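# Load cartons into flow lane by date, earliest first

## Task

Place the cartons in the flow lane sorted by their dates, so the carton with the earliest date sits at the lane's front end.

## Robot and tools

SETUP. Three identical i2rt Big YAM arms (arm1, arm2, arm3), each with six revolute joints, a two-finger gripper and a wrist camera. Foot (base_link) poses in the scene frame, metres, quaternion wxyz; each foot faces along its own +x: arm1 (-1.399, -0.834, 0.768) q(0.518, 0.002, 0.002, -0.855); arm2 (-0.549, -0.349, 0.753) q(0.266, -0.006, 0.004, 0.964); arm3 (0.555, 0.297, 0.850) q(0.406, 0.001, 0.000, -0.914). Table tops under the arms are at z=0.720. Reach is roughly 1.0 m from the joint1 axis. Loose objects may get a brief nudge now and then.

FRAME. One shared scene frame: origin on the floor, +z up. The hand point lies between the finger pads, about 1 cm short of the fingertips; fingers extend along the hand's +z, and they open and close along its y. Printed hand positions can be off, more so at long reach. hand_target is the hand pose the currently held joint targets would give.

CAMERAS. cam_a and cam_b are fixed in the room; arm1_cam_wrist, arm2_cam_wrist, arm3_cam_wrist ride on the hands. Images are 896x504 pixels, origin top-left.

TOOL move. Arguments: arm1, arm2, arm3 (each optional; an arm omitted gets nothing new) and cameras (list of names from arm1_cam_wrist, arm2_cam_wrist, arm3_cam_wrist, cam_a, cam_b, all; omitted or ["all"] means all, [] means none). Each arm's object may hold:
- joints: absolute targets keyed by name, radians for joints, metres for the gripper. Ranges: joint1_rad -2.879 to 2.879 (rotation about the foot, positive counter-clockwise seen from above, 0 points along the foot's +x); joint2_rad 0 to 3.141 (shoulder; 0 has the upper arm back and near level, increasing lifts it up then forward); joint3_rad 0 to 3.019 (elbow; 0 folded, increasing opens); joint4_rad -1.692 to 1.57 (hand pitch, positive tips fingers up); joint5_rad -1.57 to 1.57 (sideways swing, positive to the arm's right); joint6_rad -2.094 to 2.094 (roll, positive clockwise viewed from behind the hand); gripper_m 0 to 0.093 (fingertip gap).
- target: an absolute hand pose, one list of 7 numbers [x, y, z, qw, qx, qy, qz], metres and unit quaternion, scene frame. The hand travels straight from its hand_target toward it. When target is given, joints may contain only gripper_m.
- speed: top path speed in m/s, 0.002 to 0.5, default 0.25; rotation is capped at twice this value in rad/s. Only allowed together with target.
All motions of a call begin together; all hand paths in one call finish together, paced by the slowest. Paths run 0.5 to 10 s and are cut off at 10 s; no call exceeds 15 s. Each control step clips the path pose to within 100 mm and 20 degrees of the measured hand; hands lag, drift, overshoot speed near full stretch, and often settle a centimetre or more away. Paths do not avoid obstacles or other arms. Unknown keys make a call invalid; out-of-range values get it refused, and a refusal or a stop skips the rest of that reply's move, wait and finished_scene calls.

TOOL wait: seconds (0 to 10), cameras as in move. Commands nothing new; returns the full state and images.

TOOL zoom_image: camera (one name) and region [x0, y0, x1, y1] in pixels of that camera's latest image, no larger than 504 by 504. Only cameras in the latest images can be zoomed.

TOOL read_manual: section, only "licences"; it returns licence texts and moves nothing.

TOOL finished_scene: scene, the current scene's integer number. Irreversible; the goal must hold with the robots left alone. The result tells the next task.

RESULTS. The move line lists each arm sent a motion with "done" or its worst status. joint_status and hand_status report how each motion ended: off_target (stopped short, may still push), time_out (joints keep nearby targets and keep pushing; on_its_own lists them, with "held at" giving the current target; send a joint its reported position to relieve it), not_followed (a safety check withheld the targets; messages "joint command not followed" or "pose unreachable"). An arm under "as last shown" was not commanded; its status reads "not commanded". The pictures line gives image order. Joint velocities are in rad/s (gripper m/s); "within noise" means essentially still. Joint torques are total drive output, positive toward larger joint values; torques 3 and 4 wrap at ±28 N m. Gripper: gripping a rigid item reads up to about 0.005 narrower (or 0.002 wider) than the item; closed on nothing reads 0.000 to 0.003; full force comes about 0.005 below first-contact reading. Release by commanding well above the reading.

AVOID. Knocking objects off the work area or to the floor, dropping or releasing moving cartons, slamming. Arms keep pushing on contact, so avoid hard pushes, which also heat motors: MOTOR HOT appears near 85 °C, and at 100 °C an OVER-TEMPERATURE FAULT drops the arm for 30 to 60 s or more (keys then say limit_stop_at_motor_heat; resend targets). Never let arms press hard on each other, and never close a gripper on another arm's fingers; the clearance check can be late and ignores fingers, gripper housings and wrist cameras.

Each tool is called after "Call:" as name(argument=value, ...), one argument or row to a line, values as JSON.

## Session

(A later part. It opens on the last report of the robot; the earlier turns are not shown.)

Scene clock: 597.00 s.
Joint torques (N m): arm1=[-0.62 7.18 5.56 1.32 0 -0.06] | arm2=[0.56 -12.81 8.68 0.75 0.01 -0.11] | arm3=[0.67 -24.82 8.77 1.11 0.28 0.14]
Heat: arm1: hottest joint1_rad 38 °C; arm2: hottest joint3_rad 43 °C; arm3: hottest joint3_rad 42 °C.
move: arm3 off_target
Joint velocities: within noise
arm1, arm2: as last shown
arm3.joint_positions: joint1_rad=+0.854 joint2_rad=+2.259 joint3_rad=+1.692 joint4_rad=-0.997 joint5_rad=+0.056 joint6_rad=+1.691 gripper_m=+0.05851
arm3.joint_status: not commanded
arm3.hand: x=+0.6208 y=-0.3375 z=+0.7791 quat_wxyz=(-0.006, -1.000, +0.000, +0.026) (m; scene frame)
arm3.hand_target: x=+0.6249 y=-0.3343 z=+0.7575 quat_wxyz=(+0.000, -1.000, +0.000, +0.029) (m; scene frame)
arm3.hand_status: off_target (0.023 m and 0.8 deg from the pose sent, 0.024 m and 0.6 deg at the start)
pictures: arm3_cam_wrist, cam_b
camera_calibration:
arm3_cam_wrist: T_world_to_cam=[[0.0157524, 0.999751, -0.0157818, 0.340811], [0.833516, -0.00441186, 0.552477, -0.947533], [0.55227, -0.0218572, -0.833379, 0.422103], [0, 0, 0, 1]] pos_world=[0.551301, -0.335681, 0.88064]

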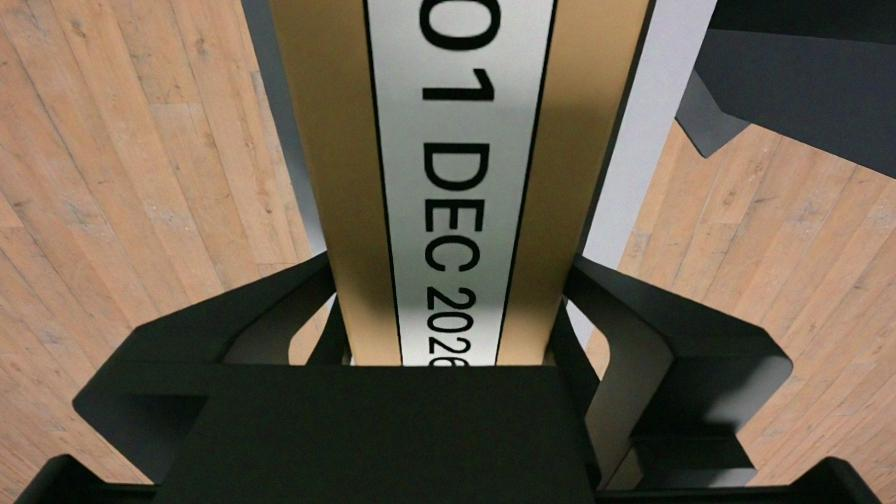

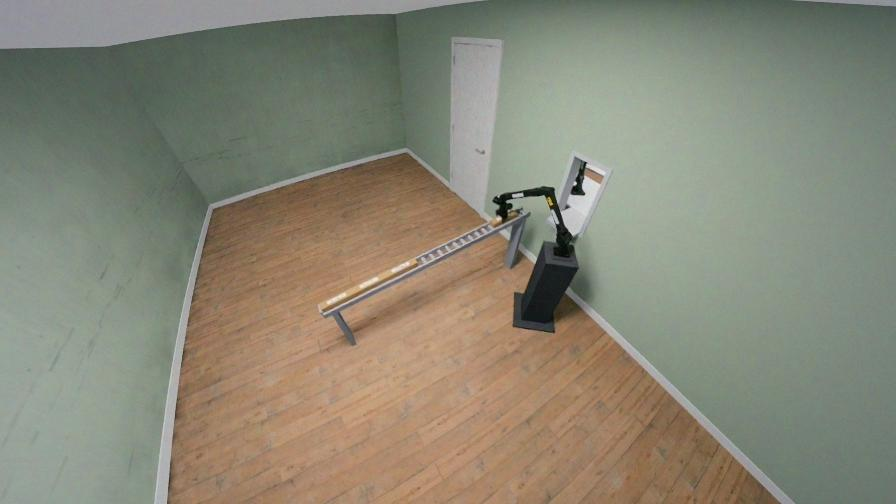

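Call:
move(
  arm3={"target": [0.625, -0.332, 0.778, 0, 0.9996, 0, -0.0288], "speed": 0.05},
  cameras=[],
)

Call:
move(
  arm3={"joints": {"gripper_m": 0.072}},
  cameras=["arm3_cam_wrist", "cam_b"],
)

Call:
zoom_image(
  camera="cam_b",
  region=[300, 170, 560, 330],
)

Scene clock: 607.13 s.
Joint torques (N m): arm1=[-0.56 7.24 5.57 1.32 0.01 -0.05] | arm2=[0.56 -12.81 8.68 0.75 0.01 -0.11] | arm3=[0.79 -27.87 8.44 0.01 0.27 0.14]
Heat: arm1: hottest joint1_rad 38 °C; arm2: hottest joint3_rad 43 °C; arm3: hottest joint3_rad 42 °C.
move: arm3 done
Joint velocities: within noise
arm1, arm2: as last shown
arm3.joint_positions: joint1_rad=+0.854 joint2_rad=+2.259 joint3_rad=+1.691 joint4_rad=-0.998 joint5_rad=+0.056 joint6_rad=+1.691 gripper_m=+0.05851
arm3.joint_status: not commanded
arm3.hand: x=+0.6207 y=-0.3370 z=+0.7789 quat_wxyz=(-0.005, -1.000, +0.000, +0.027) (m; scene frame)
arm3.hand_target: x=+0.6249 y=-0.3320 z=+0.7780 quat_wxyz=(+0.000, -1.000, +0.000, +0.029) (m; scene frame)
arm3.hand_status: done (0.007 m and 0.7 deg from the pose sent, 0.007 m and 0.8 deg at the start)
pictures: none
No camera images: "cameras" was empty.

Scene clock: 607.67 s.
Joint torques (N m): arm1=[-0.62 7.18 5.57 1.32 0 -0.06] | arm2=[0.62 -12.81 8.69 0.73 0.01 -0.11] | arm3=[0.79 -28.04 8.57 0.05 0.25 0.14]
Heat: arm1: hottest joint1_rad 38 °C; arm2: hottest joint3_rad 43 °C; arm3: hottest joint3_rad 42 °C.
move: arm3 done
Joint velocities: within noise
arm1, arm2: as last shown
arm3.joint_positions: joint1_rad=+0.854 joint2_rad=+2.259 joint3_rad=+1.689 joint4_rad=-0.998 joint5_rad=+0.056 joint6_rad=+1.691 gripper_m=+0.07185
arm3.joint_status: all done
arm3.hand: x=+0.6205 y=-0.3361 z=+0.7783 quat_wxyz=(-0.005, -1.000, +0.000, +0.027) (m; scene frame)
arm3.hand_target: x=+0.6249 y=-0.3319 z=+0.7779 quat_wxyz=(+0.000, -1.000, +0.000, +0.029) (m; scene frame)
arm3.hand_status: not commanded
pictures: arm3_cam_wrist, cam_b
camera_calibration:
arm3_cam_wrist: T_world_to_cam=[[0.0158174, 0.999798, -0.0124113, 0.336817], [0.833933, -0.00634308, 0.551829, -0.947226], [0.551639, -0.0190787, -0.833865, 0.423274], [0, 0, 0, 1]] pos_world=[0.551101, -0.334682, 0.879841]

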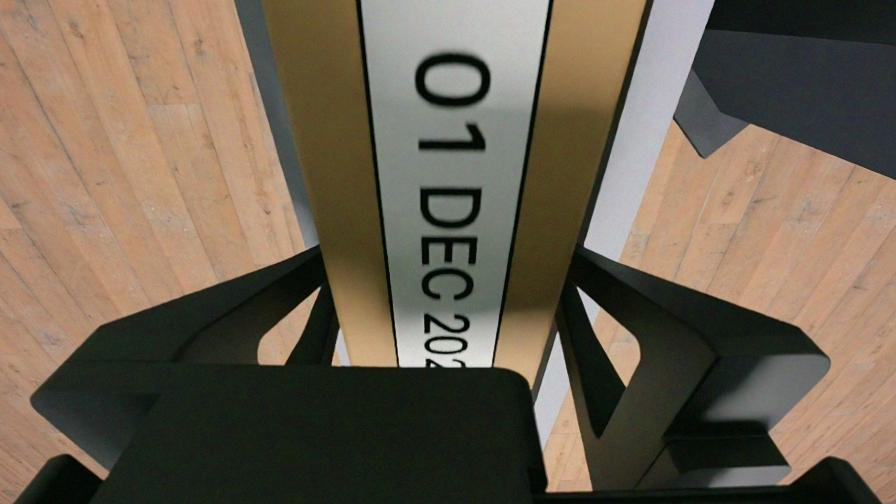

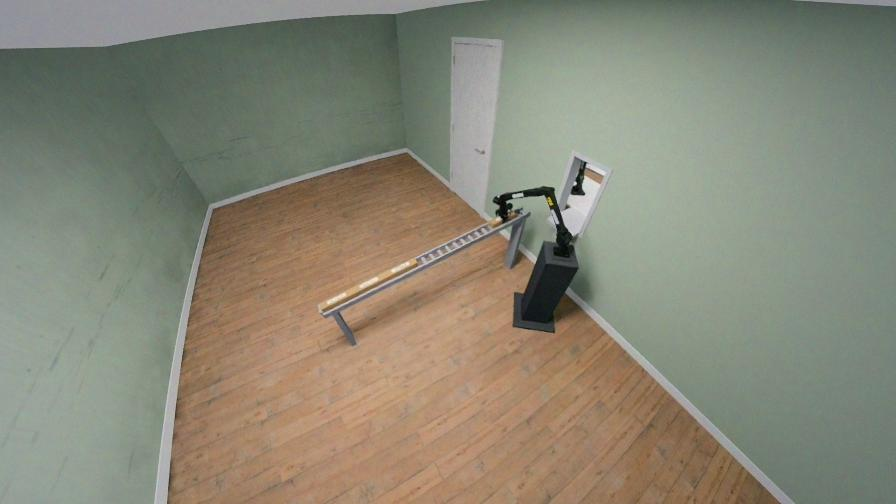

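Scaled by 1.938 from the camera's 896x504 image, which has a finer 1280x720 frame.

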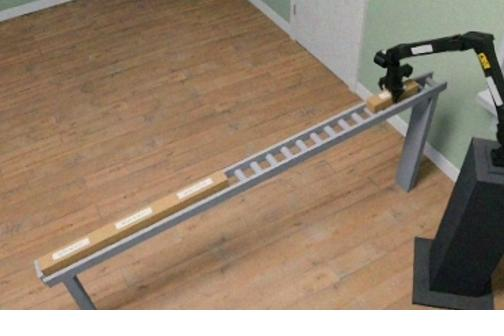

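Call:
wait(
  seconds=0.5,
  cameras=["arm3_cam_wrist", "cam_b"],
)

Call:
zoom_image(
  camera="cam_b",
  region=[300, 170, 560, 330],
)

Scene clock: 610.30 s.
Joint torques (N m): arm1=[-0.56 7.18 5.57 1.33 0 -0.06] | arm2=[0.56 -12.86 8.68 0.76 0.01 -0.12] | arm3=[0.97 -27.93 8.54 0.02 0.26 0.14]
Heat: arm1: hottest joint1_rad 38 °C; arm2: hottest joint3_rad 43 °C; arm3: hottest joint3_rad 42 °C.
Joint velocities: within noise
arm1.joint_positions: joint1_rad=+0.617 joint2_rad=+0.394 joint3_rad=+1.549 joint4_rad=-1.543 joint5_rad=+0.006 joint6_rad=+0.009 gripper_m=+0.08998
arm1.joint_status: not commanded
arm1.hand: x=-1.3905 y=-0.9170 z=+1.3621 quat_wxyz=(-0.419, -0.551, -0.623, +0.364) (m; scene frame)
arm1.hand_target: x=-1.3914 y=-0.9187 z=+1.3605 quat_wxyz=(-0.411, -0.556, -0.623, +0.366) (m; scene frame)
arm1.hand_status: not commanded
arm2.joint_positions: joint1_rad=+2.263 joint2_rad=+1.677 joint3_rad=+1.290 joint4_rad=-1.185 joint5_rad=+0.006 joint6_rad=-0.435 gripper_m=+0.09005
arm2.joint_status: not commanded
arm2.hand: x=-0.4775 y=-0.8253 z=+0.8689 quat_wxyz=(+0.004, +0.472, +0.882, -0.004) (m; scene frame)
arm2.hand_target: x=-0.4736 y=-0.8233 z=+0.8600 quat_wxyz=(+0.000, +0.463, +0.886, +0.000) (m; scene frame)
arm2.hand_status: not commanded
arm3.joint_positions: joint1_rad=+0.854 joint2_rad=+2.259 joint3_rad=+1.689 joint4_rad=-0.998 joint5_rad=+0.056 joint6_rad=+1.691 gripper_m=+0.07194
arm3.joint_status: all done
arm3.hand: x=+0.6205 y=-0.3361 z=+0.7783 quat_wxyz=(-0.005, -1.000, +0.000, +0.027) (m; scene frame)
arm3.hand_target: x=+0.6250 y=-0.3319 z=+0.7779 quat_wxyz=(+0.000, -1.000, +0.000, +0.029) (m; scene frame)
arm3.hand_status: not commanded
wait: 0.50 s; at rest from the start
pictures: arm3_cam_wrist, cam_b
camera_calibration:
arm3_cam_wrist: T_world_to_cam=[[0.0161779, 0.999792, -0.0124166, 0.336522], [0.833929, -0.0066407, 0.551831, -0.947325], [0.551634, -0.019282, -0.833863, 0.423209], [0, 0, 0, 1]] pos_world=[0.551102, -0.334582, 0.879841]

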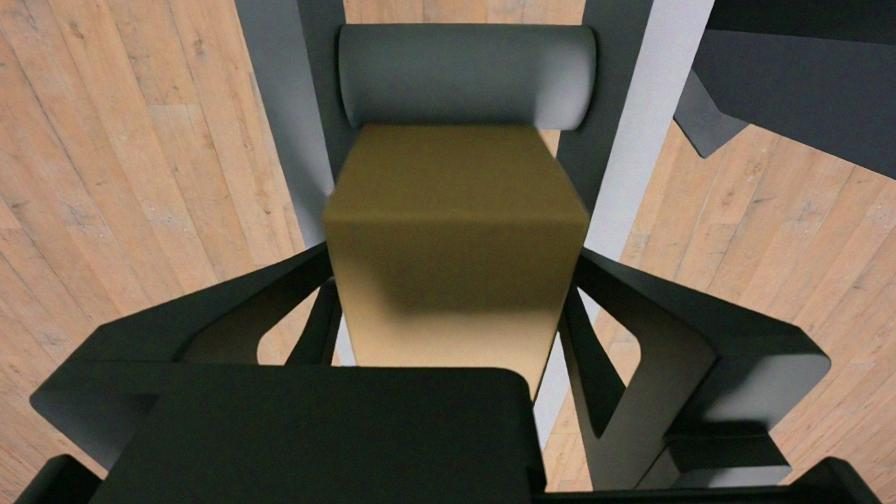

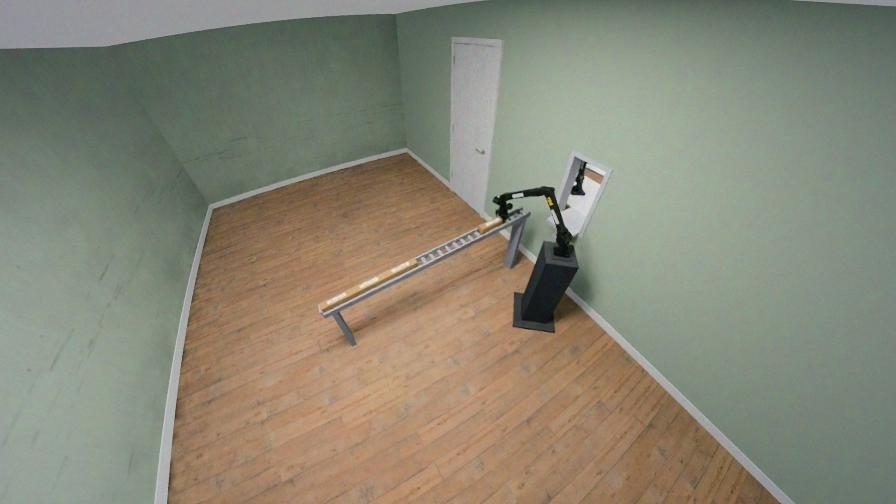

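Scaled by 1.938 from the camera's 896x504 image, which has a finer 1280x720 frame.

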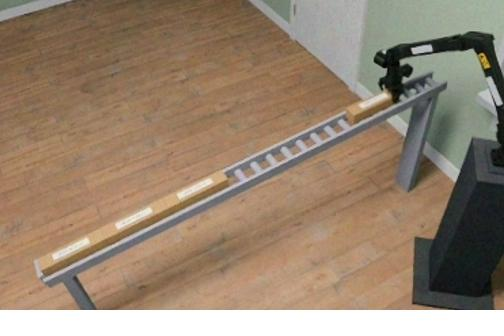

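Call:
wait(
  seconds=2,
  cameras=["arm3_cam_wrist", "cam_b"],
)

Call:
zoom_image(
  camera="cam_b",
  region=[300, 170, 560, 330],
)

Scene clock: 615.37 s.
Joint torques (N m): arm1=[-0.56 7.24 5.56 1.33 0.01 -0.06] | arm2=[0.56 -12.81 8.68 0.75 0.02 -0.11] | arm3=[0.67 -28.04 8.53 0.02 0.25 0.13]
Heat: arm1: hottest joint1_rad 38 °C; arm2: hottest joint3_rad 43 °C; arm3: hottest joint2_rad 42 °C.
Joint velocities: within noise
arm1.joint_positions: joint1_rad=+0.617 joint2_rad=+0.394 joint3_rad=+1.549 joint4_rad=-1.543 joint5_rad=+0.006 joint6_rad=+0.009 gripper_m=+0.08998
arm1.joint_status: not commanded
arm1.hand: x=-1.3905 y=-0.9170 z=+1.3621 quat_wxyz=(-0.419, -0.551, -0.623, +0.364) (m; scene frame)
arm1.hand_target: x=-1.3914 y=-0.9187 z=+1.3605 quat_wxyz=(-0.411, -0.556, -0.623, +0.366) (m; scene frame)
arm1.hand_status: not commanded
arm2.joint_positions: joint1_rad=+2.263 joint2_rad=+1.677 joint3_rad=+1.290 joint4_rad=-1.185 joint5_rad=+0.006 joint6_rad=-0.435 gripper_m=+0.09005
arm2.joint_status: not commanded
arm2.hand: x=-0.4775 y=-0.8253 z=+0.8689 quat_wxyz=(+0.004, +0.472, +0.882, -0.004) (m; scene frame)
arm2.hand_target: x=-0.4736 y=-0.8233 z=+0.8600 quat_wxyz=(+0.000, +0.463, +0.886, +0.000) (m; scene frame)
arm2.hand_status: not commanded
arm3.joint_positions: joint1_rad=+0.854 joint2_rad=+2.259 joint3_rad=+1.689 joint4_rad=-0.998 joint5_rad=+0.056 joint6_rad=+1.691 gripper_m=+0.07194
arm3.joint_status: all done
arm3.hand: x=+0.6205 y=-0.3361 z=+0.7783 quat_wxyz=(-0.005, -1.000, +0.000, +0.027) (m; scene frame)
arm3.hand_target: x=+0.6250 y=-0.3319 z=+0.7779 quat_wxyz=(+0.000, -1.000, +0.000, +0.029) (m; scene frame)
arm3.hand_status: not commanded
wait: 2.00 s; at rest from the start
pictures: arm3_cam_wrist, cam_b
camera_calibration:
arm3_cam_wrist: T_world_to_cam=[[0.0161779, 0.999792, -0.0124166, 0.336522], [0.833929, -0.0066407, 0.551831, -0.947325], [0.551634, -0.019282, -0.833863, 0.423209], [0, 0, 0, 1]] pos_world=[0.551102, -0.334582, 0.879841]

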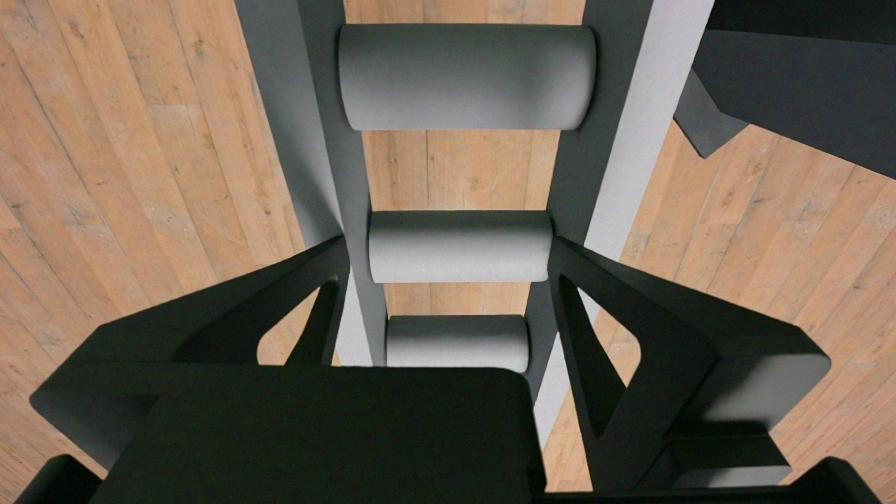

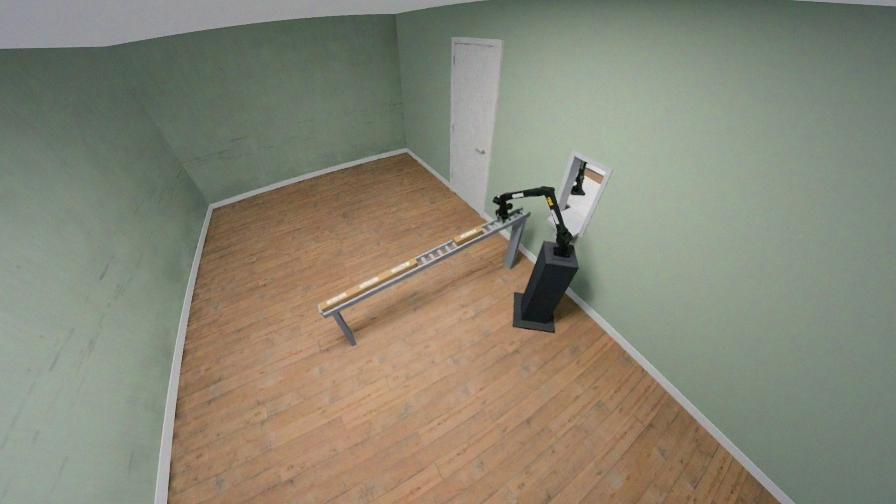

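Scaled by 1.938 from the camera's 896x504 image, which has a finer 1280x720 frame.

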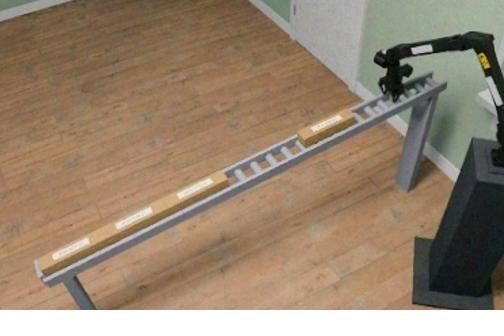

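Call:
move(
  arm2={"target": [-0.4665, -0.8184, 0.803, 0, 0.4633, 0.8862, 0], "speed": 0.15},
  arm3={"target": [0.625, -0.335, 0.90, 0, 1, 0, 0], "speed": 0.2},
  cameras=["arm2_cam_wrist"],
)

Call:
move(
  arm2={"joints": {"gripper_m": 0.05}},
  cameras=["arm2_cam_wrist", "cam_b"],
)

Call:
zoom_image(
  camera="cam_b",
  region=[300, 170, 560, 330],
)

Scene clock: 634.07 s.
Joint torques (N m): arm1=[-0.56 7.24 5.55 1.32 0.01 -0.06] | arm2=[0.62 -12.75 7.91 0.77 0.01 0.03] | arm3=[-0.5 -26.46 13.64 -0.1 0 -0.02]
Heat: arm1: hottest joint1_rad 38 °C; arm2: hottest joint3_rad 43 °C; arm3: hottest joint2_rad 43 °C.
move: arm2 off_target; arm3 off_target
Joint velocities: within noise
arm1: as last shown
arm2.joint_positions: joint1_rad=+2.277 joint2_rad=+1.731 joint3_rad=+1.204 joint4_rad=-1.038 joint5_rad=+0.006 joint6_rad=-0.435 gripper_m=+0.09005
arm2.joint_status: not commanded
arm2.hand: x=-0.4710 y=-0.8227 z=+0.8147 quat_wxyz=(+0.006, +0.466, +0.885, -0.007) (m; scene frame)
arm2.hand_target: x=-0.4666 y=-0.8181 z=+0.8032 quat_wxyz=(+0.000, +0.463, +0.886, +0.000) (m; scene frame)
arm2.hand_status: off_target (0.013 m and 1.1 deg from the pose sent, 0.067 m and 1.3 deg at the start)
arm3.joint_positions: joint1_rad=+0.854 joint2_rad=+2.102 joint3_rad=+1.740 joint4_rad=-1.229 joint5_rad=+0.005 joint6_rad=+1.691 gripper_m=+0.07194
arm3.joint_status: not commanded
arm3.hand: x=+0.6275 y=-0.3225 z=+0.8912 quat_wxyz=(+0.010, -1.000, +0.000, +0.003) (m; scene frame)
arm3.hand_target: x=+0.6249 y=-0.3346 z=+0.9002 quat_wxyz=(+0.000, -1.000, +0.000, +0.000) (m; scene frame)
arm3.hand_status: off_target (0.015 m and 1.2 deg from the pose sent, 0.122 m and 3.1 deg at the start)
pictures: arm2_cam_wrist
camera_calibration:
arm2_cam_wrist: T_world_to_cam=[[-0.822144, -0.568959, 0.0191101, -0.872799], [-0.466165, 0.692117, 0.551057, -0.0911217], [-0.326755, 0.44414, -0.834249, 1.01405], [0, 0, 0, 1]] pos_world=[-0.428698, -0.883899, 0.912861]

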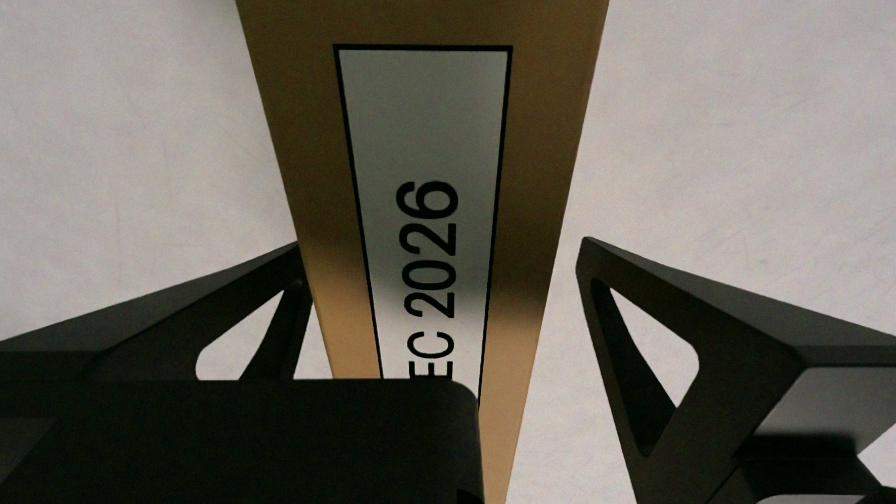

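Scene clock: 634.67 s.
Joint torques (N m): arm1=[-0.56 7.18 5.57 1.35 0 -0.06] | arm2=[0.62 -12.63 7.92 0.73 0.05 0.03] | arm3=[-0.44 -25.99 13.64 -0.1 0.03 -0.02]
Heat: arm1: hottest joint1_rad 38 °C; arm2: hottest joint3_rad 43 °C; arm3: hottest joint2_rad 43 °C.
move: arm2 off_target
Joint velocities: within noise
arm1, arm3: as last shown
arm2.joint_positions: joint1_rad=+2.278 joint2_rad=+1.731 joint3_rad=+1.204 joint4_rad=-1.038 joint5_rad=+0.004 joint6_rad=-0.434 gripper_m=+0.06058
arm2.joint_status: gripper_m off_target (ended at +0.06061, target +0.05000)
arm2.hand: x=-0.4699 y=-0.8226 z=+0.8147 quat_wxyz=(+0.007, +0.465, +0.885, -0.007) (m; scene frame)
arm2.hand_target: x=-0.4667 y=-0.8181 z=+0.8032 quat_wxyz=(+0.000, +0.463, +0.886, +0.000) (m; scene frame)
arm2.hand_status: not commanded
pictures: arm2_cam_wrist, cam_b
camera_calibration:
arm2_cam_wrist: T_world_to_cam=[[-0.821274, -0.57024, 0.0183169, -0.871874], [-0.467871, 0.691517, 0.550364, -0.0913025], [-0.326506, 0.44343, -0.834724, 1.01428], [0, 0, 0, 1]] pos_world=[-0.427598, -0.8838, 0.91286]

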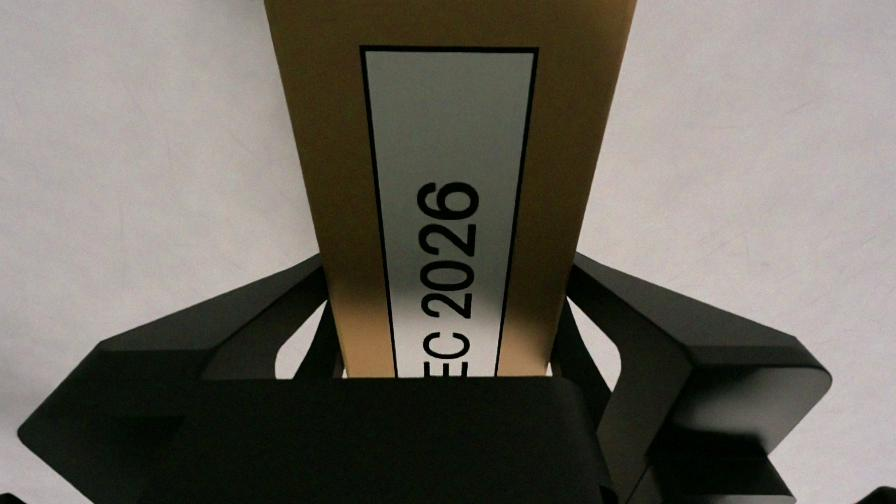

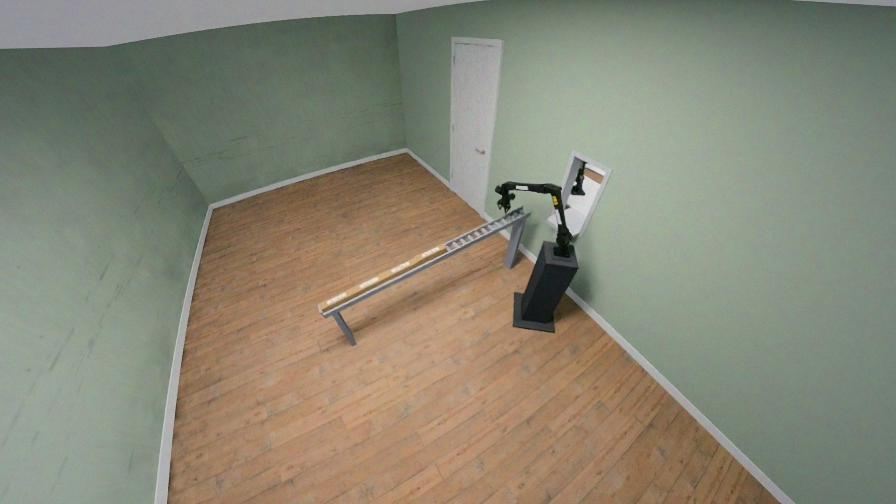

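Scaled by 1.938 from the camera's 896x504 image, which has a finer 1280x720 frame.

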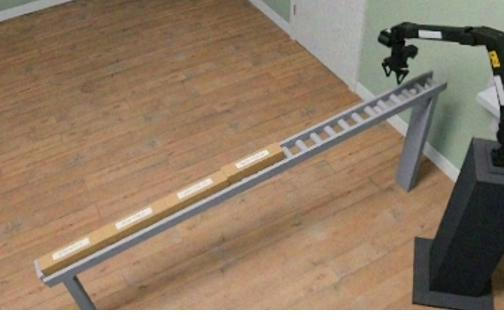

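Call:
move(
  arm2={"target": [-0.4665, -0.8184, 0.95, 0, 0.4633, 0.8862, 0], "speed": 0.25},
  cameras=["arm2_cam_wrist", "cam_a"],
)

Call:
zoom_image(
  camera="cam_a",
  region=[480, 160, 700, 380],
)

Scene clock: 642.20 s.
Joint torques (N m): arm1=[-0.56 7.18 5.57 1.33 0 -0.06] | arm2=[0.62 -12.45 14.68 -0.28 -0.01 0.05] | arm3=[-0.44 -26.05 13.6 -0.1 0 -0.01]
Heat: arm1: hottest joint1_rad 38 °C; arm2: hottest joint3_rad 43 °C; arm3: hottest joint2_rad 42 °C.
move: arm2 off_target
Joint velocities: within noise
arm1, arm3: as last shown
arm2.joint_positions: joint1_rad=+2.280 joint2_rad=+1.605 joint3_rad=+1.365 joint4_rad=-1.390 joint5_rad=+0.005 joint6_rad=-0.434 gripper_m=+0.06058
arm2.joint_status: not commanded
arm2.hand: x=-0.4742 y=-0.7998 z=+0.9297 quat_wxyz=(-0.013, +0.465, +0.885, +0.019) (m; scene frame)
arm2.hand_target: x=-0.4667 y=-0.8171 z=+0.9500 quat_wxyz=(+0.000, +0.463, +0.886, +0.000) (m; scene frame)
arm2.hand_status: off_target (0.029 m and 2.6 deg from the pose sent, 0.135 m and 1.1 deg at the start)
pictures: arm2_cam_wrist, cam_a
camera_calibration:
arm2_cam_wrist: T_world_to_cam=[[-0.820274, -0.571909, -0.00844636, -0.84047], [-0.462356, 0.654307, 0.598423, -0.244301], [-0.336717, 0.494776, -0.801136, 1.10378], [0, 0, 0, 1]] pos_world=[-0.430707, -0.866949, 1.02338]

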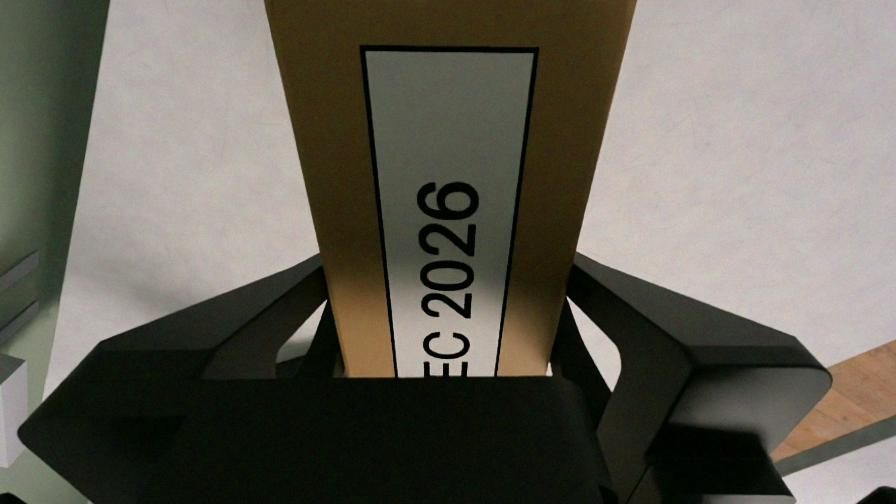

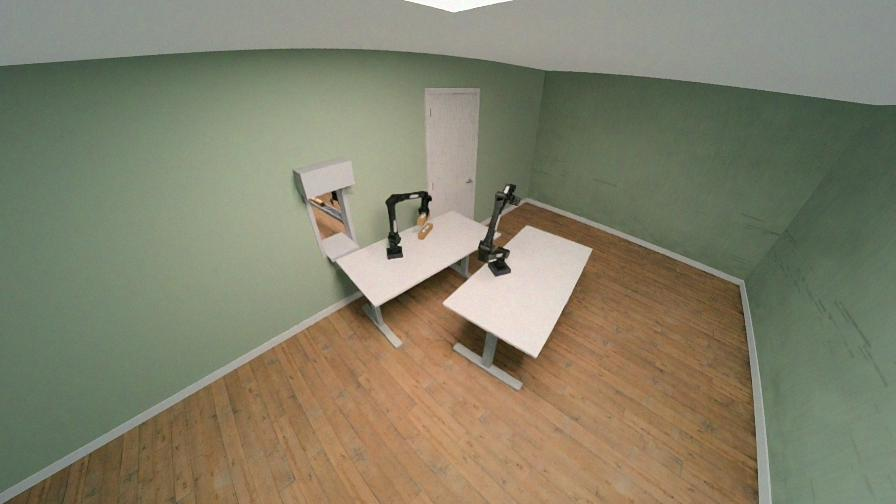

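Scaled by 2.291 from the camera's 896x504 image, which has a finer 1280x720 frame.

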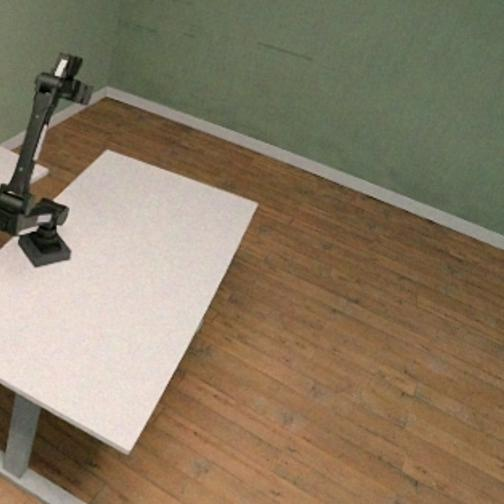

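Call:
move(
  arm2={"joints": {"joint1_rad": 1.30, "joint2_rad": 1.591, "joint3_rad": 1.367, "joint4_rad": -1.346, "joint5_rad": 0, "joint6_rad": -0.434}},
  arm3={"joints": {"joint1_rad": -0.066, "joint2_rad": 1.397, "joint3_rad": 0.878, "joint4_rad": -1.052, "joint5_rad": 0, "joint6_rad": 0.77, "gripper_m": 0.09}},
  cameras=["arm2_cam_wrist", "arm3_cam_wrist"],
)

Scene clock: 651.03 s.
Joint torques (N m): arm1=[-0.56 7.24 5.56 1.33 0.01 -0.06] | arm2=[-0.15 -14.33 9.95 0.24 -0.14 -0.01] | arm3=[-0.91 -13.04 9.58 0.4 0 -0.01]
Heat: arm1: hottest joint1_rad 38 °C; arm2: hottest joint3_rad 47 °C; arm3: hottest joint2_rad 41 °C.
move: arm2 done; arm3 done
Joint velocities: within noise
arm1: as last shown
arm2.joint_positions: joint1_rad=+1.303 joint2_rad=+1.605 joint3_rad=+1.365 joint4_rad=-1.345 joint5_rad=+0.002 joint6_rad=-0.434 gripper_m=+0.06058
arm2.joint_status: all done
arm2.hand: x=-0.8906 y=-0.6716 z=+0.9239 quat_wxyz=(+0.005, +0.826, +0.564, +0.007) (m; scene frame)
arm2.hand_target: x=-0.8912 y=-0.6707 z=+0.9306 quat_wxyz=(+0.007, +0.827, +0.562, +0.000) (m; scene frame)
arm2.hand_status: not commanded
arm3.joint_positions: joint1_rad=-0.057 joint2_rad=+1.400 joint3_rad=+0.877 joint4_rad=-1.053 joint5_rad=+0.003 joint6_rad=+0.778 gripper_m=+0.08991
arm3.joint_status: all done
arm3.hand: x=+0.3019 y=+0.0493 z=+0.9283 quat_wxyz=(+0.003, -1.000, +0.000, -0.002) (m; scene frame)
arm3.hand_target: x=+0.2994 y=+0.0506 z=+0.9295 quat_wxyz=(+0.000, -1.000, +0.000, -0.001) (m; scene frame)
arm3.hand_status: not commanded
pictures: arm2_cam_wrist, arm3_cam_wrist
camera_calibration:
arm2_cam_wrist: T_world_to_cam=[[-0.932895, 0.360126, -0.00401693, -0.587218], [0.293758, 0.767329, 0.570011, 0.258364], [0.208358, 0.53058, -0.821627, 1.42387], [0, 0, 0, 1]] pos_world=[-0.920384, -0.742255, 1.02026]
arm3_cam_wrist: T_world_to_cam=[[0.0149355, 0.999883, 0.00321829, -0.0558995], [0.800858, -0.0138896, 0.598694, -0.794985], [0.598668, -0.00636437, -0.800972, 0.686047], [0, 0, 0, 1]] pos_world=[0.22679, 0.0492173, 1.02564]

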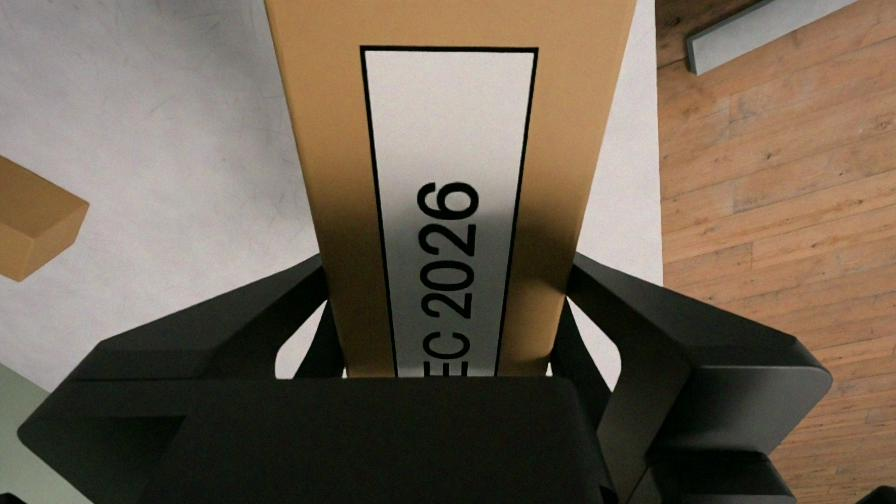

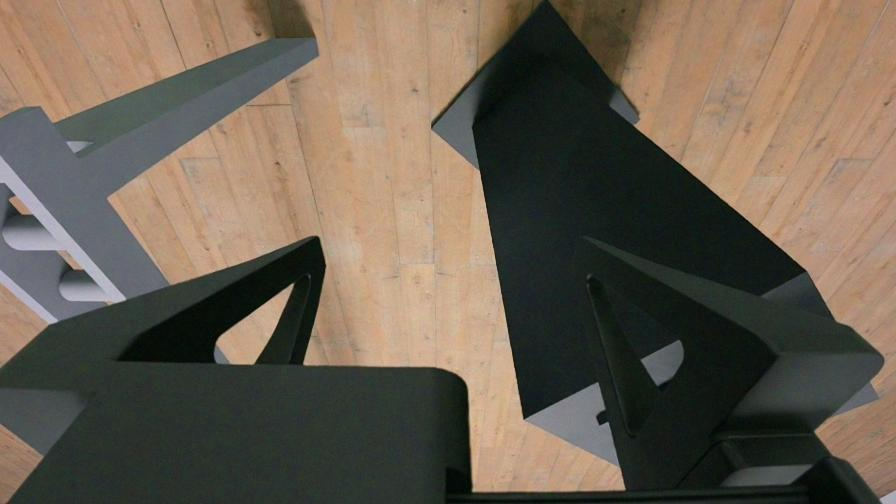

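Call:
move(
  arm2={"target": [-0.8912, -0.6707, 0.775, 0, 0.827, 0.562, 0], "speed": 0.2},
  cameras=[],
)

Call:
move(
  arm2={"target": [-0.8912, -0.6707, 0.755, 0, 0.827, 0.562, 0], "speed": 0.05},
  cameras=["arm2_cam_wrist"],
)

Scene clock: 655.93 s.
Joint torques (N m): arm1=[-0.62 7.3 5.56 1.32 0 -0.06] | arm2=[-0.15 -13.8 8.29 0.65 0.03 0] | arm3=[-0.67 -12.98 9.54 0.38 0 -0.03]
Heat: arm1: hottest joint1_rad 38 °C; arm2: hottest joint3_rad 47 °C; arm3: hottest joint2_rad 41 °C.
move: arm2 done
Joint velocities: within noise
arm1, arm3: as last shown
arm2.joint_positions: joint1_rad=+1.303 joint2_rad=+1.761 joint3_rad=+1.138 joint4_rad=-0.959 joint5_rad=+0.013 joint6_rad=-0.434 gripper_m=+0.06058
arm2.joint_status: not commanded
arm2.hand: x=-0.8886 y=-0.6702 z=+0.7745 quat_wxyz=(+0.000, +0.826, +0.564, +0.005) (m; scene frame)
arm2.hand_target: x=-0.8913 y=-0.6707 z=+0.7751 quat_wxyz=(+0.000, +0.827, +0.562, +0.000) (m; scene frame)
arm2.hand_status: done (0.003 m and 0.6 deg from the pose sent, 0.149 m and 1.1 deg at the start)
arm3.hand: x=+0.3019 y=+0.0493 z=+0.9283 quat_wxyz=(+0.003, -1.000, -0.001, -0.002) (m; scene frame)
pictures: none
No camera images: "cameras" was empty.

Scene clock: 657.10 s.
Joint torques (N m): arm1=[-0.56 7.24 5.53 1.32 0 -0.06] | arm2=[-0.15 -13.63 7.65 0.65 0.02 0] | arm3=[-0.73 -13.33 9.54 0.43 -0.01 -0.02]
Heat: arm1: hottest joint1_rad 38 °C; arm2: hottest joint3_rad 47 °C; arm3: hottest joint3_rad 41 °C.
move: arm2 done
Joint velocities: within noise
arm1, arm3: as last shown
arm2.joint_positions: joint1_rad=+1.303 joint2_rad=+1.786 joint3_rad=+1.124 joint4_rad=-0.908 joint5_rad=+0.013 joint6_rad=-0.434 gripper_m=+0.06058
arm2.joint_status: not commanded
arm2.hand: x=-0.8907 y=-0.6725 z=+0.7591 quat_wxyz=(+0.001, +0.826, +0.564, -0.001) (m; scene frame)
arm2.hand_target: x=-0.8912 y=-0.6706 z=+0.7550 quat_wxyz=(+0.000, +0.827, +0.562, +0.000) (m; scene frame)
arm2.hand_status: done (0.005 m and 0.3 deg from the pose sent, 0.020 m and 0.6 deg at the start)
pictures: arm2_cam_wrist
camera_calibration:
arm2_cam_wrist: T_world_to_cam=[[-0.932761, 0.360287, 0.012245, -0.599734], [0.30426, 0.768584, 0.562765, 0.368673], [0.193345, 0.528651, -0.826527, 1.27812], [0, 0, 0, 1]] pos_world=[-0.918699, -0.742957, 0.856264]

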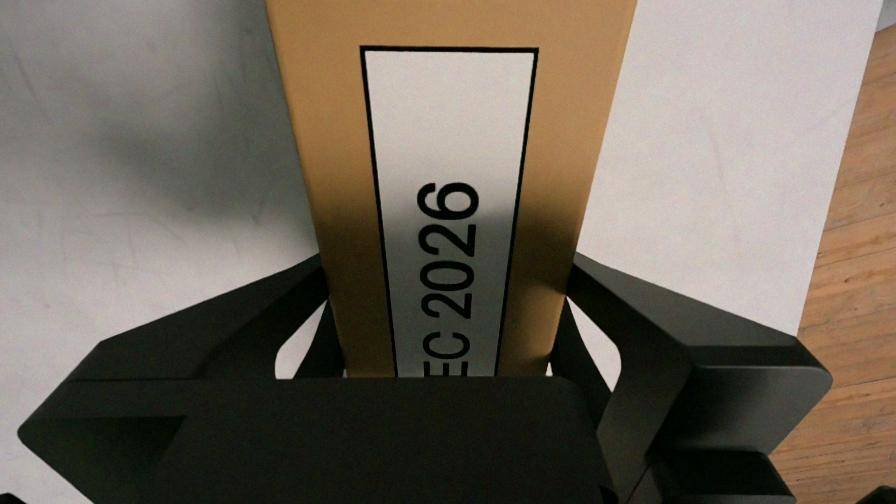

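Call:
move(
  arm2={"target": [-0.8912, -0.6707, 0.747, 0, 0.827, 0.562, 0], "speed": 0.05},
  cameras=[],
)

Scene clock: 659.73 s.
Joint torques (N m): arm1=[-0.62 7.24 5.56 1.33 0 -0.06] | arm2=[-0.21 -12.92 7.17 0.8 0.02 -0.01] | arm3=[-0.5 -13.04 9.61 0.44 0 -0.03]
Heat: arm1: hottest joint1_rad 38 °C; arm2: hottest joint3_rad 47 °C; arm3: hottest joint3_rad 41 °C.
move: arm2 off_target
Joint velocities: within noise
arm1, arm3: as last shown
arm2.joint_positions: joint1_rad=+1.303 joint2_rad=+1.790 joint3_rad=+1.124 joint4_rad=-0.890 joint5_rad=+0.013 joint6_rad=-0.434 gripper_m=+0.06058
arm2.joint_status: not commanded
arm2.hand: x=-0.8934 y=-0.6751 z=+0.7573 quat_wxyz=(+0.002, +0.826, +0.564, -0.008) (m; scene frame)
arm2.hand_target: x=-0.8911 y=-0.6706 z=+0.7472 quat_wxyz=(+0.000, +0.827, +0.562, +0.000) (m; scene frame)
arm2.hand_status: off_target (0.011 m and 0.9 deg from the pose sent, 0.012 m and 0.3 deg at the start)
pictures: none
No camera images: "cameras" was empty.

Call:
move(
  arm2={"joints": {"gripper_m": 0.09}},
  cameras=[],
)

Call:
move(
  arm2={"target": [-0.8912, -0.6707, 0.93, 0, 0.827, 0.562, 0], "speed": 0.25},
  cameras=["arm2_cam_wrist"],
)

Call:
move(
  arm2={"joints": {"joint1_rad": 2.255, "joint2_rad": 1.639, "joint3_rad": 1.558, "joint4_rad": -1.49, "joint5_rad": 0, "joint6_rad": -0.43}},
  cameras=["arm2_cam_wrist"],
)

Scene clock: 663.73 s.
Joint torques (N m): arm1=[-0.56 7.24 5.55 1.33 0 -0.06] | arm2=[-0.15 -13.51 7.24 0.77 -0.01 -0.01] | arm3=[-0.56 -13.27 9.57 0.4 0.01 -0.03]
Heat: arm1: hottest joint1_rad 38 °C; arm2: hottest joint3_rad 47 °C; arm3: hottest joint3_rad 41 °C.
move: arm2 done
Joint velocities: within noise
arm1.joint_positions: joint1_rad=+0.617 joint2_rad=+0.394 joint3_rad=+1.549 joint4_rad=-1.543 joint5_rad=+0.006 joint6_rad=+0.009 gripper_m=+0.08998
arm1.joint_status: not commanded
arm1.hand: x=-1.3905 y=-0.9170 z=+1.3621 quat_wxyz=(-0.419, -0.551, -0.623, +0.364) (m; scene frame)
arm1.hand_target: x=-1.3914 y=-0.9187 z=+1.3605 quat_wxyz=(-0.411, -0.556, -0.623, +0.366) (m; scene frame)
arm1.hand_status: not commanded
arm2.joint_positions: joint1_rad=+1.303 joint2_rad=+1.790 joint3_rad=+1.124 joint4_rad=-0.890 joint5_rad=+0.013 joint6_rad=-0.434 gripper_m=+0.08986
arm2.joint_status: all done
arm2.hand: x=-0.8935 y=-0.6751 z=+0.7571 quat_wxyz=(+0.002, +0.826, +0.564, -0.008) (m; scene frame)
arm2.hand_target: x=-0.8911 y=-0.6706 z=+0.7471 quat_wxyz=(+0.000, +0.827, +0.562, +0.000) (m; scene frame)
arm2.hand_status: not commanded
arm3: as last shown
pictures: none
No camera images: "cameras" was empty.

Scene clock: 665.30 s.
Joint torques (N m): arm1=[-0.62 7.24 5.56 1.32 0 -0.06] | arm2=[0.15 -11.4 13.75 -0.12 -0.01 0.05] | arm3=[-0.32 -13.33 9.58 0.4 0 -0.02]
Heat: arm1: hottest joint1_rad 38 °C; arm2: hottest joint3_rad 47 °C; arm3: hottest joint3_rad 41 °C.
move: arm2 off_target
Joint velocities: within noise
arm1, arm3: as last shown
arm2.joint_positions: joint1_rad=+1.303 joint2_rad=+1.575 joint3_rad=+1.313 joint4_rad=-1.337 joint5_rad=+0.013 joint6_rad=-0.434 gripper_m=+0.08994
arm2.joint_status: not commanded
arm2.hand: x=-0.8797 y=-0.6586 z=+0.9178 quat_wxyz=(-0.001, +0.826, +0.564, +0.014) (m; scene frame)
arm2.hand_target: x=-0.8907 y=-0.6702 z=+0.9302 quat_wxyz=(+0.000, +0.827, +0.562, +0.000) (m; scene frame)
arm2.hand_status: off_target (0.021 m and 1.6 deg from the pose sent, 0.173 m and 0.9 deg at the start)
pictures: arm2_cam_wrist
camera_calibration:
arm2_cam_wrist: T_world_to_cam=[[-0.933055, 0.359734, -0.0000819443, -0.58572], [0.291723, 0.756784, 0.584958, 0.226127], [0.210491, 0.545774, -0.811064, 1.41197], [0, 0, 0, 1]] pos_world=[-0.909682, -0.731039, 1.01287]

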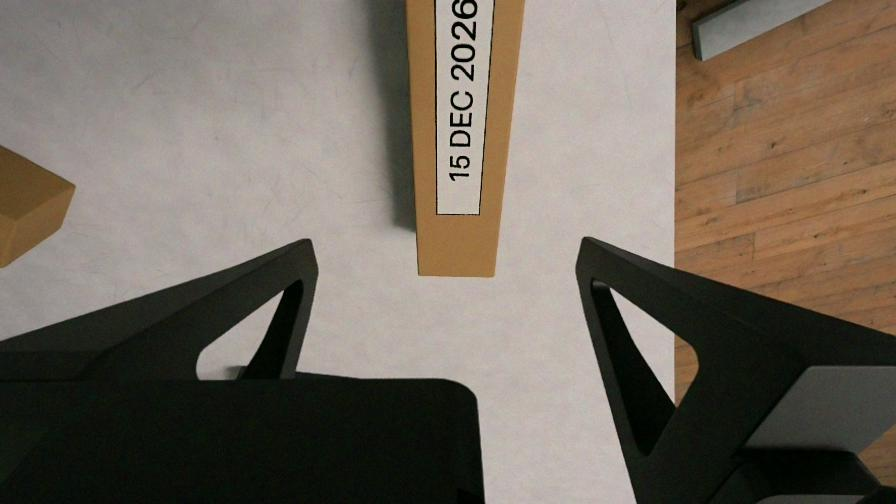

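Scene clock: 666.83 s.
Joint torques (N m): arm1=[-0.56 7.24 5.57 1.33 0 -0.06] | arm2=[0.09 -13.33 13.22 -0.12 -0.03 0.02] | arm3=[-0.62 -13.1 9.55 0.39 -0.01 -0.02]
Heat: arm1: hottest joint1_rad 38 °C; arm2: hottest joint3_rad 47 °C; arm3: hottest joint3_rad 41 °C.
move: arm2 done
Joint velocities: within noise
arm1, arm3: as last shown
arm2.joint_positions: joint1_rad=+2.253 joint2_rad=+1.633 joint3_rad=+1.517 joint4_rad=-1.481 joint5_rad=-0.001 joint6_rad=-0.434 gripper_m=+0.08995
arm2.joint_status: all done
arm2.hand: x=-0.4818 y=-0.8278 z=+0.9736 quat_wxyz=(-0.001, +0.477, +0.879, +0.008) (m; scene frame)
arm2.hand_target: x=-0.4796 y=-0.8374 z=+0.9863 quat_wxyz=(+0.007, +0.478, +0.879, -0.003) (m; scene frame)
arm2.hand_status: not commanded
pictures: arm2_cam_wrist
camera_calibration:
arm2_cam_wrist: T_world_to_cam=[[-0.835424, -0.549606, -0.000538433, -0.858891], [-0.450809, 0.684687, 0.572691, -0.200006], [-0.314386, 0.478683, -0.819771, 1.16579], [0, 0, 0, 1]] pos_world=[-0.441194, -0.893155, 1.06976]

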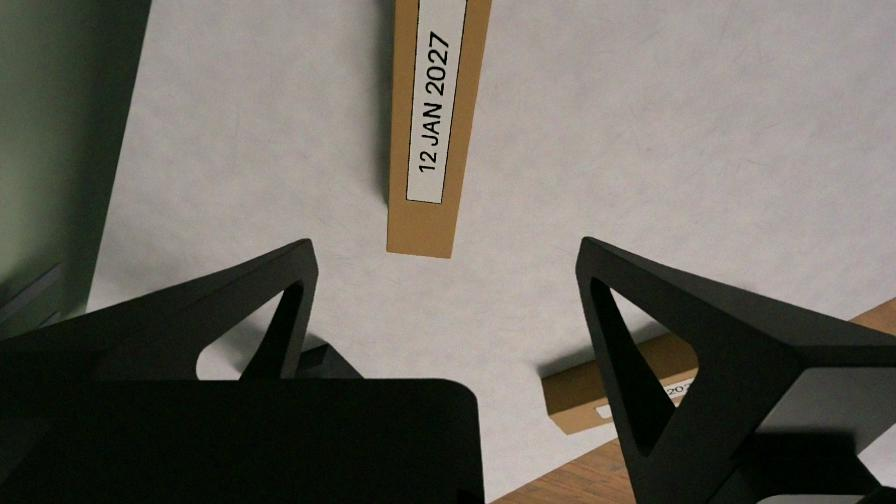

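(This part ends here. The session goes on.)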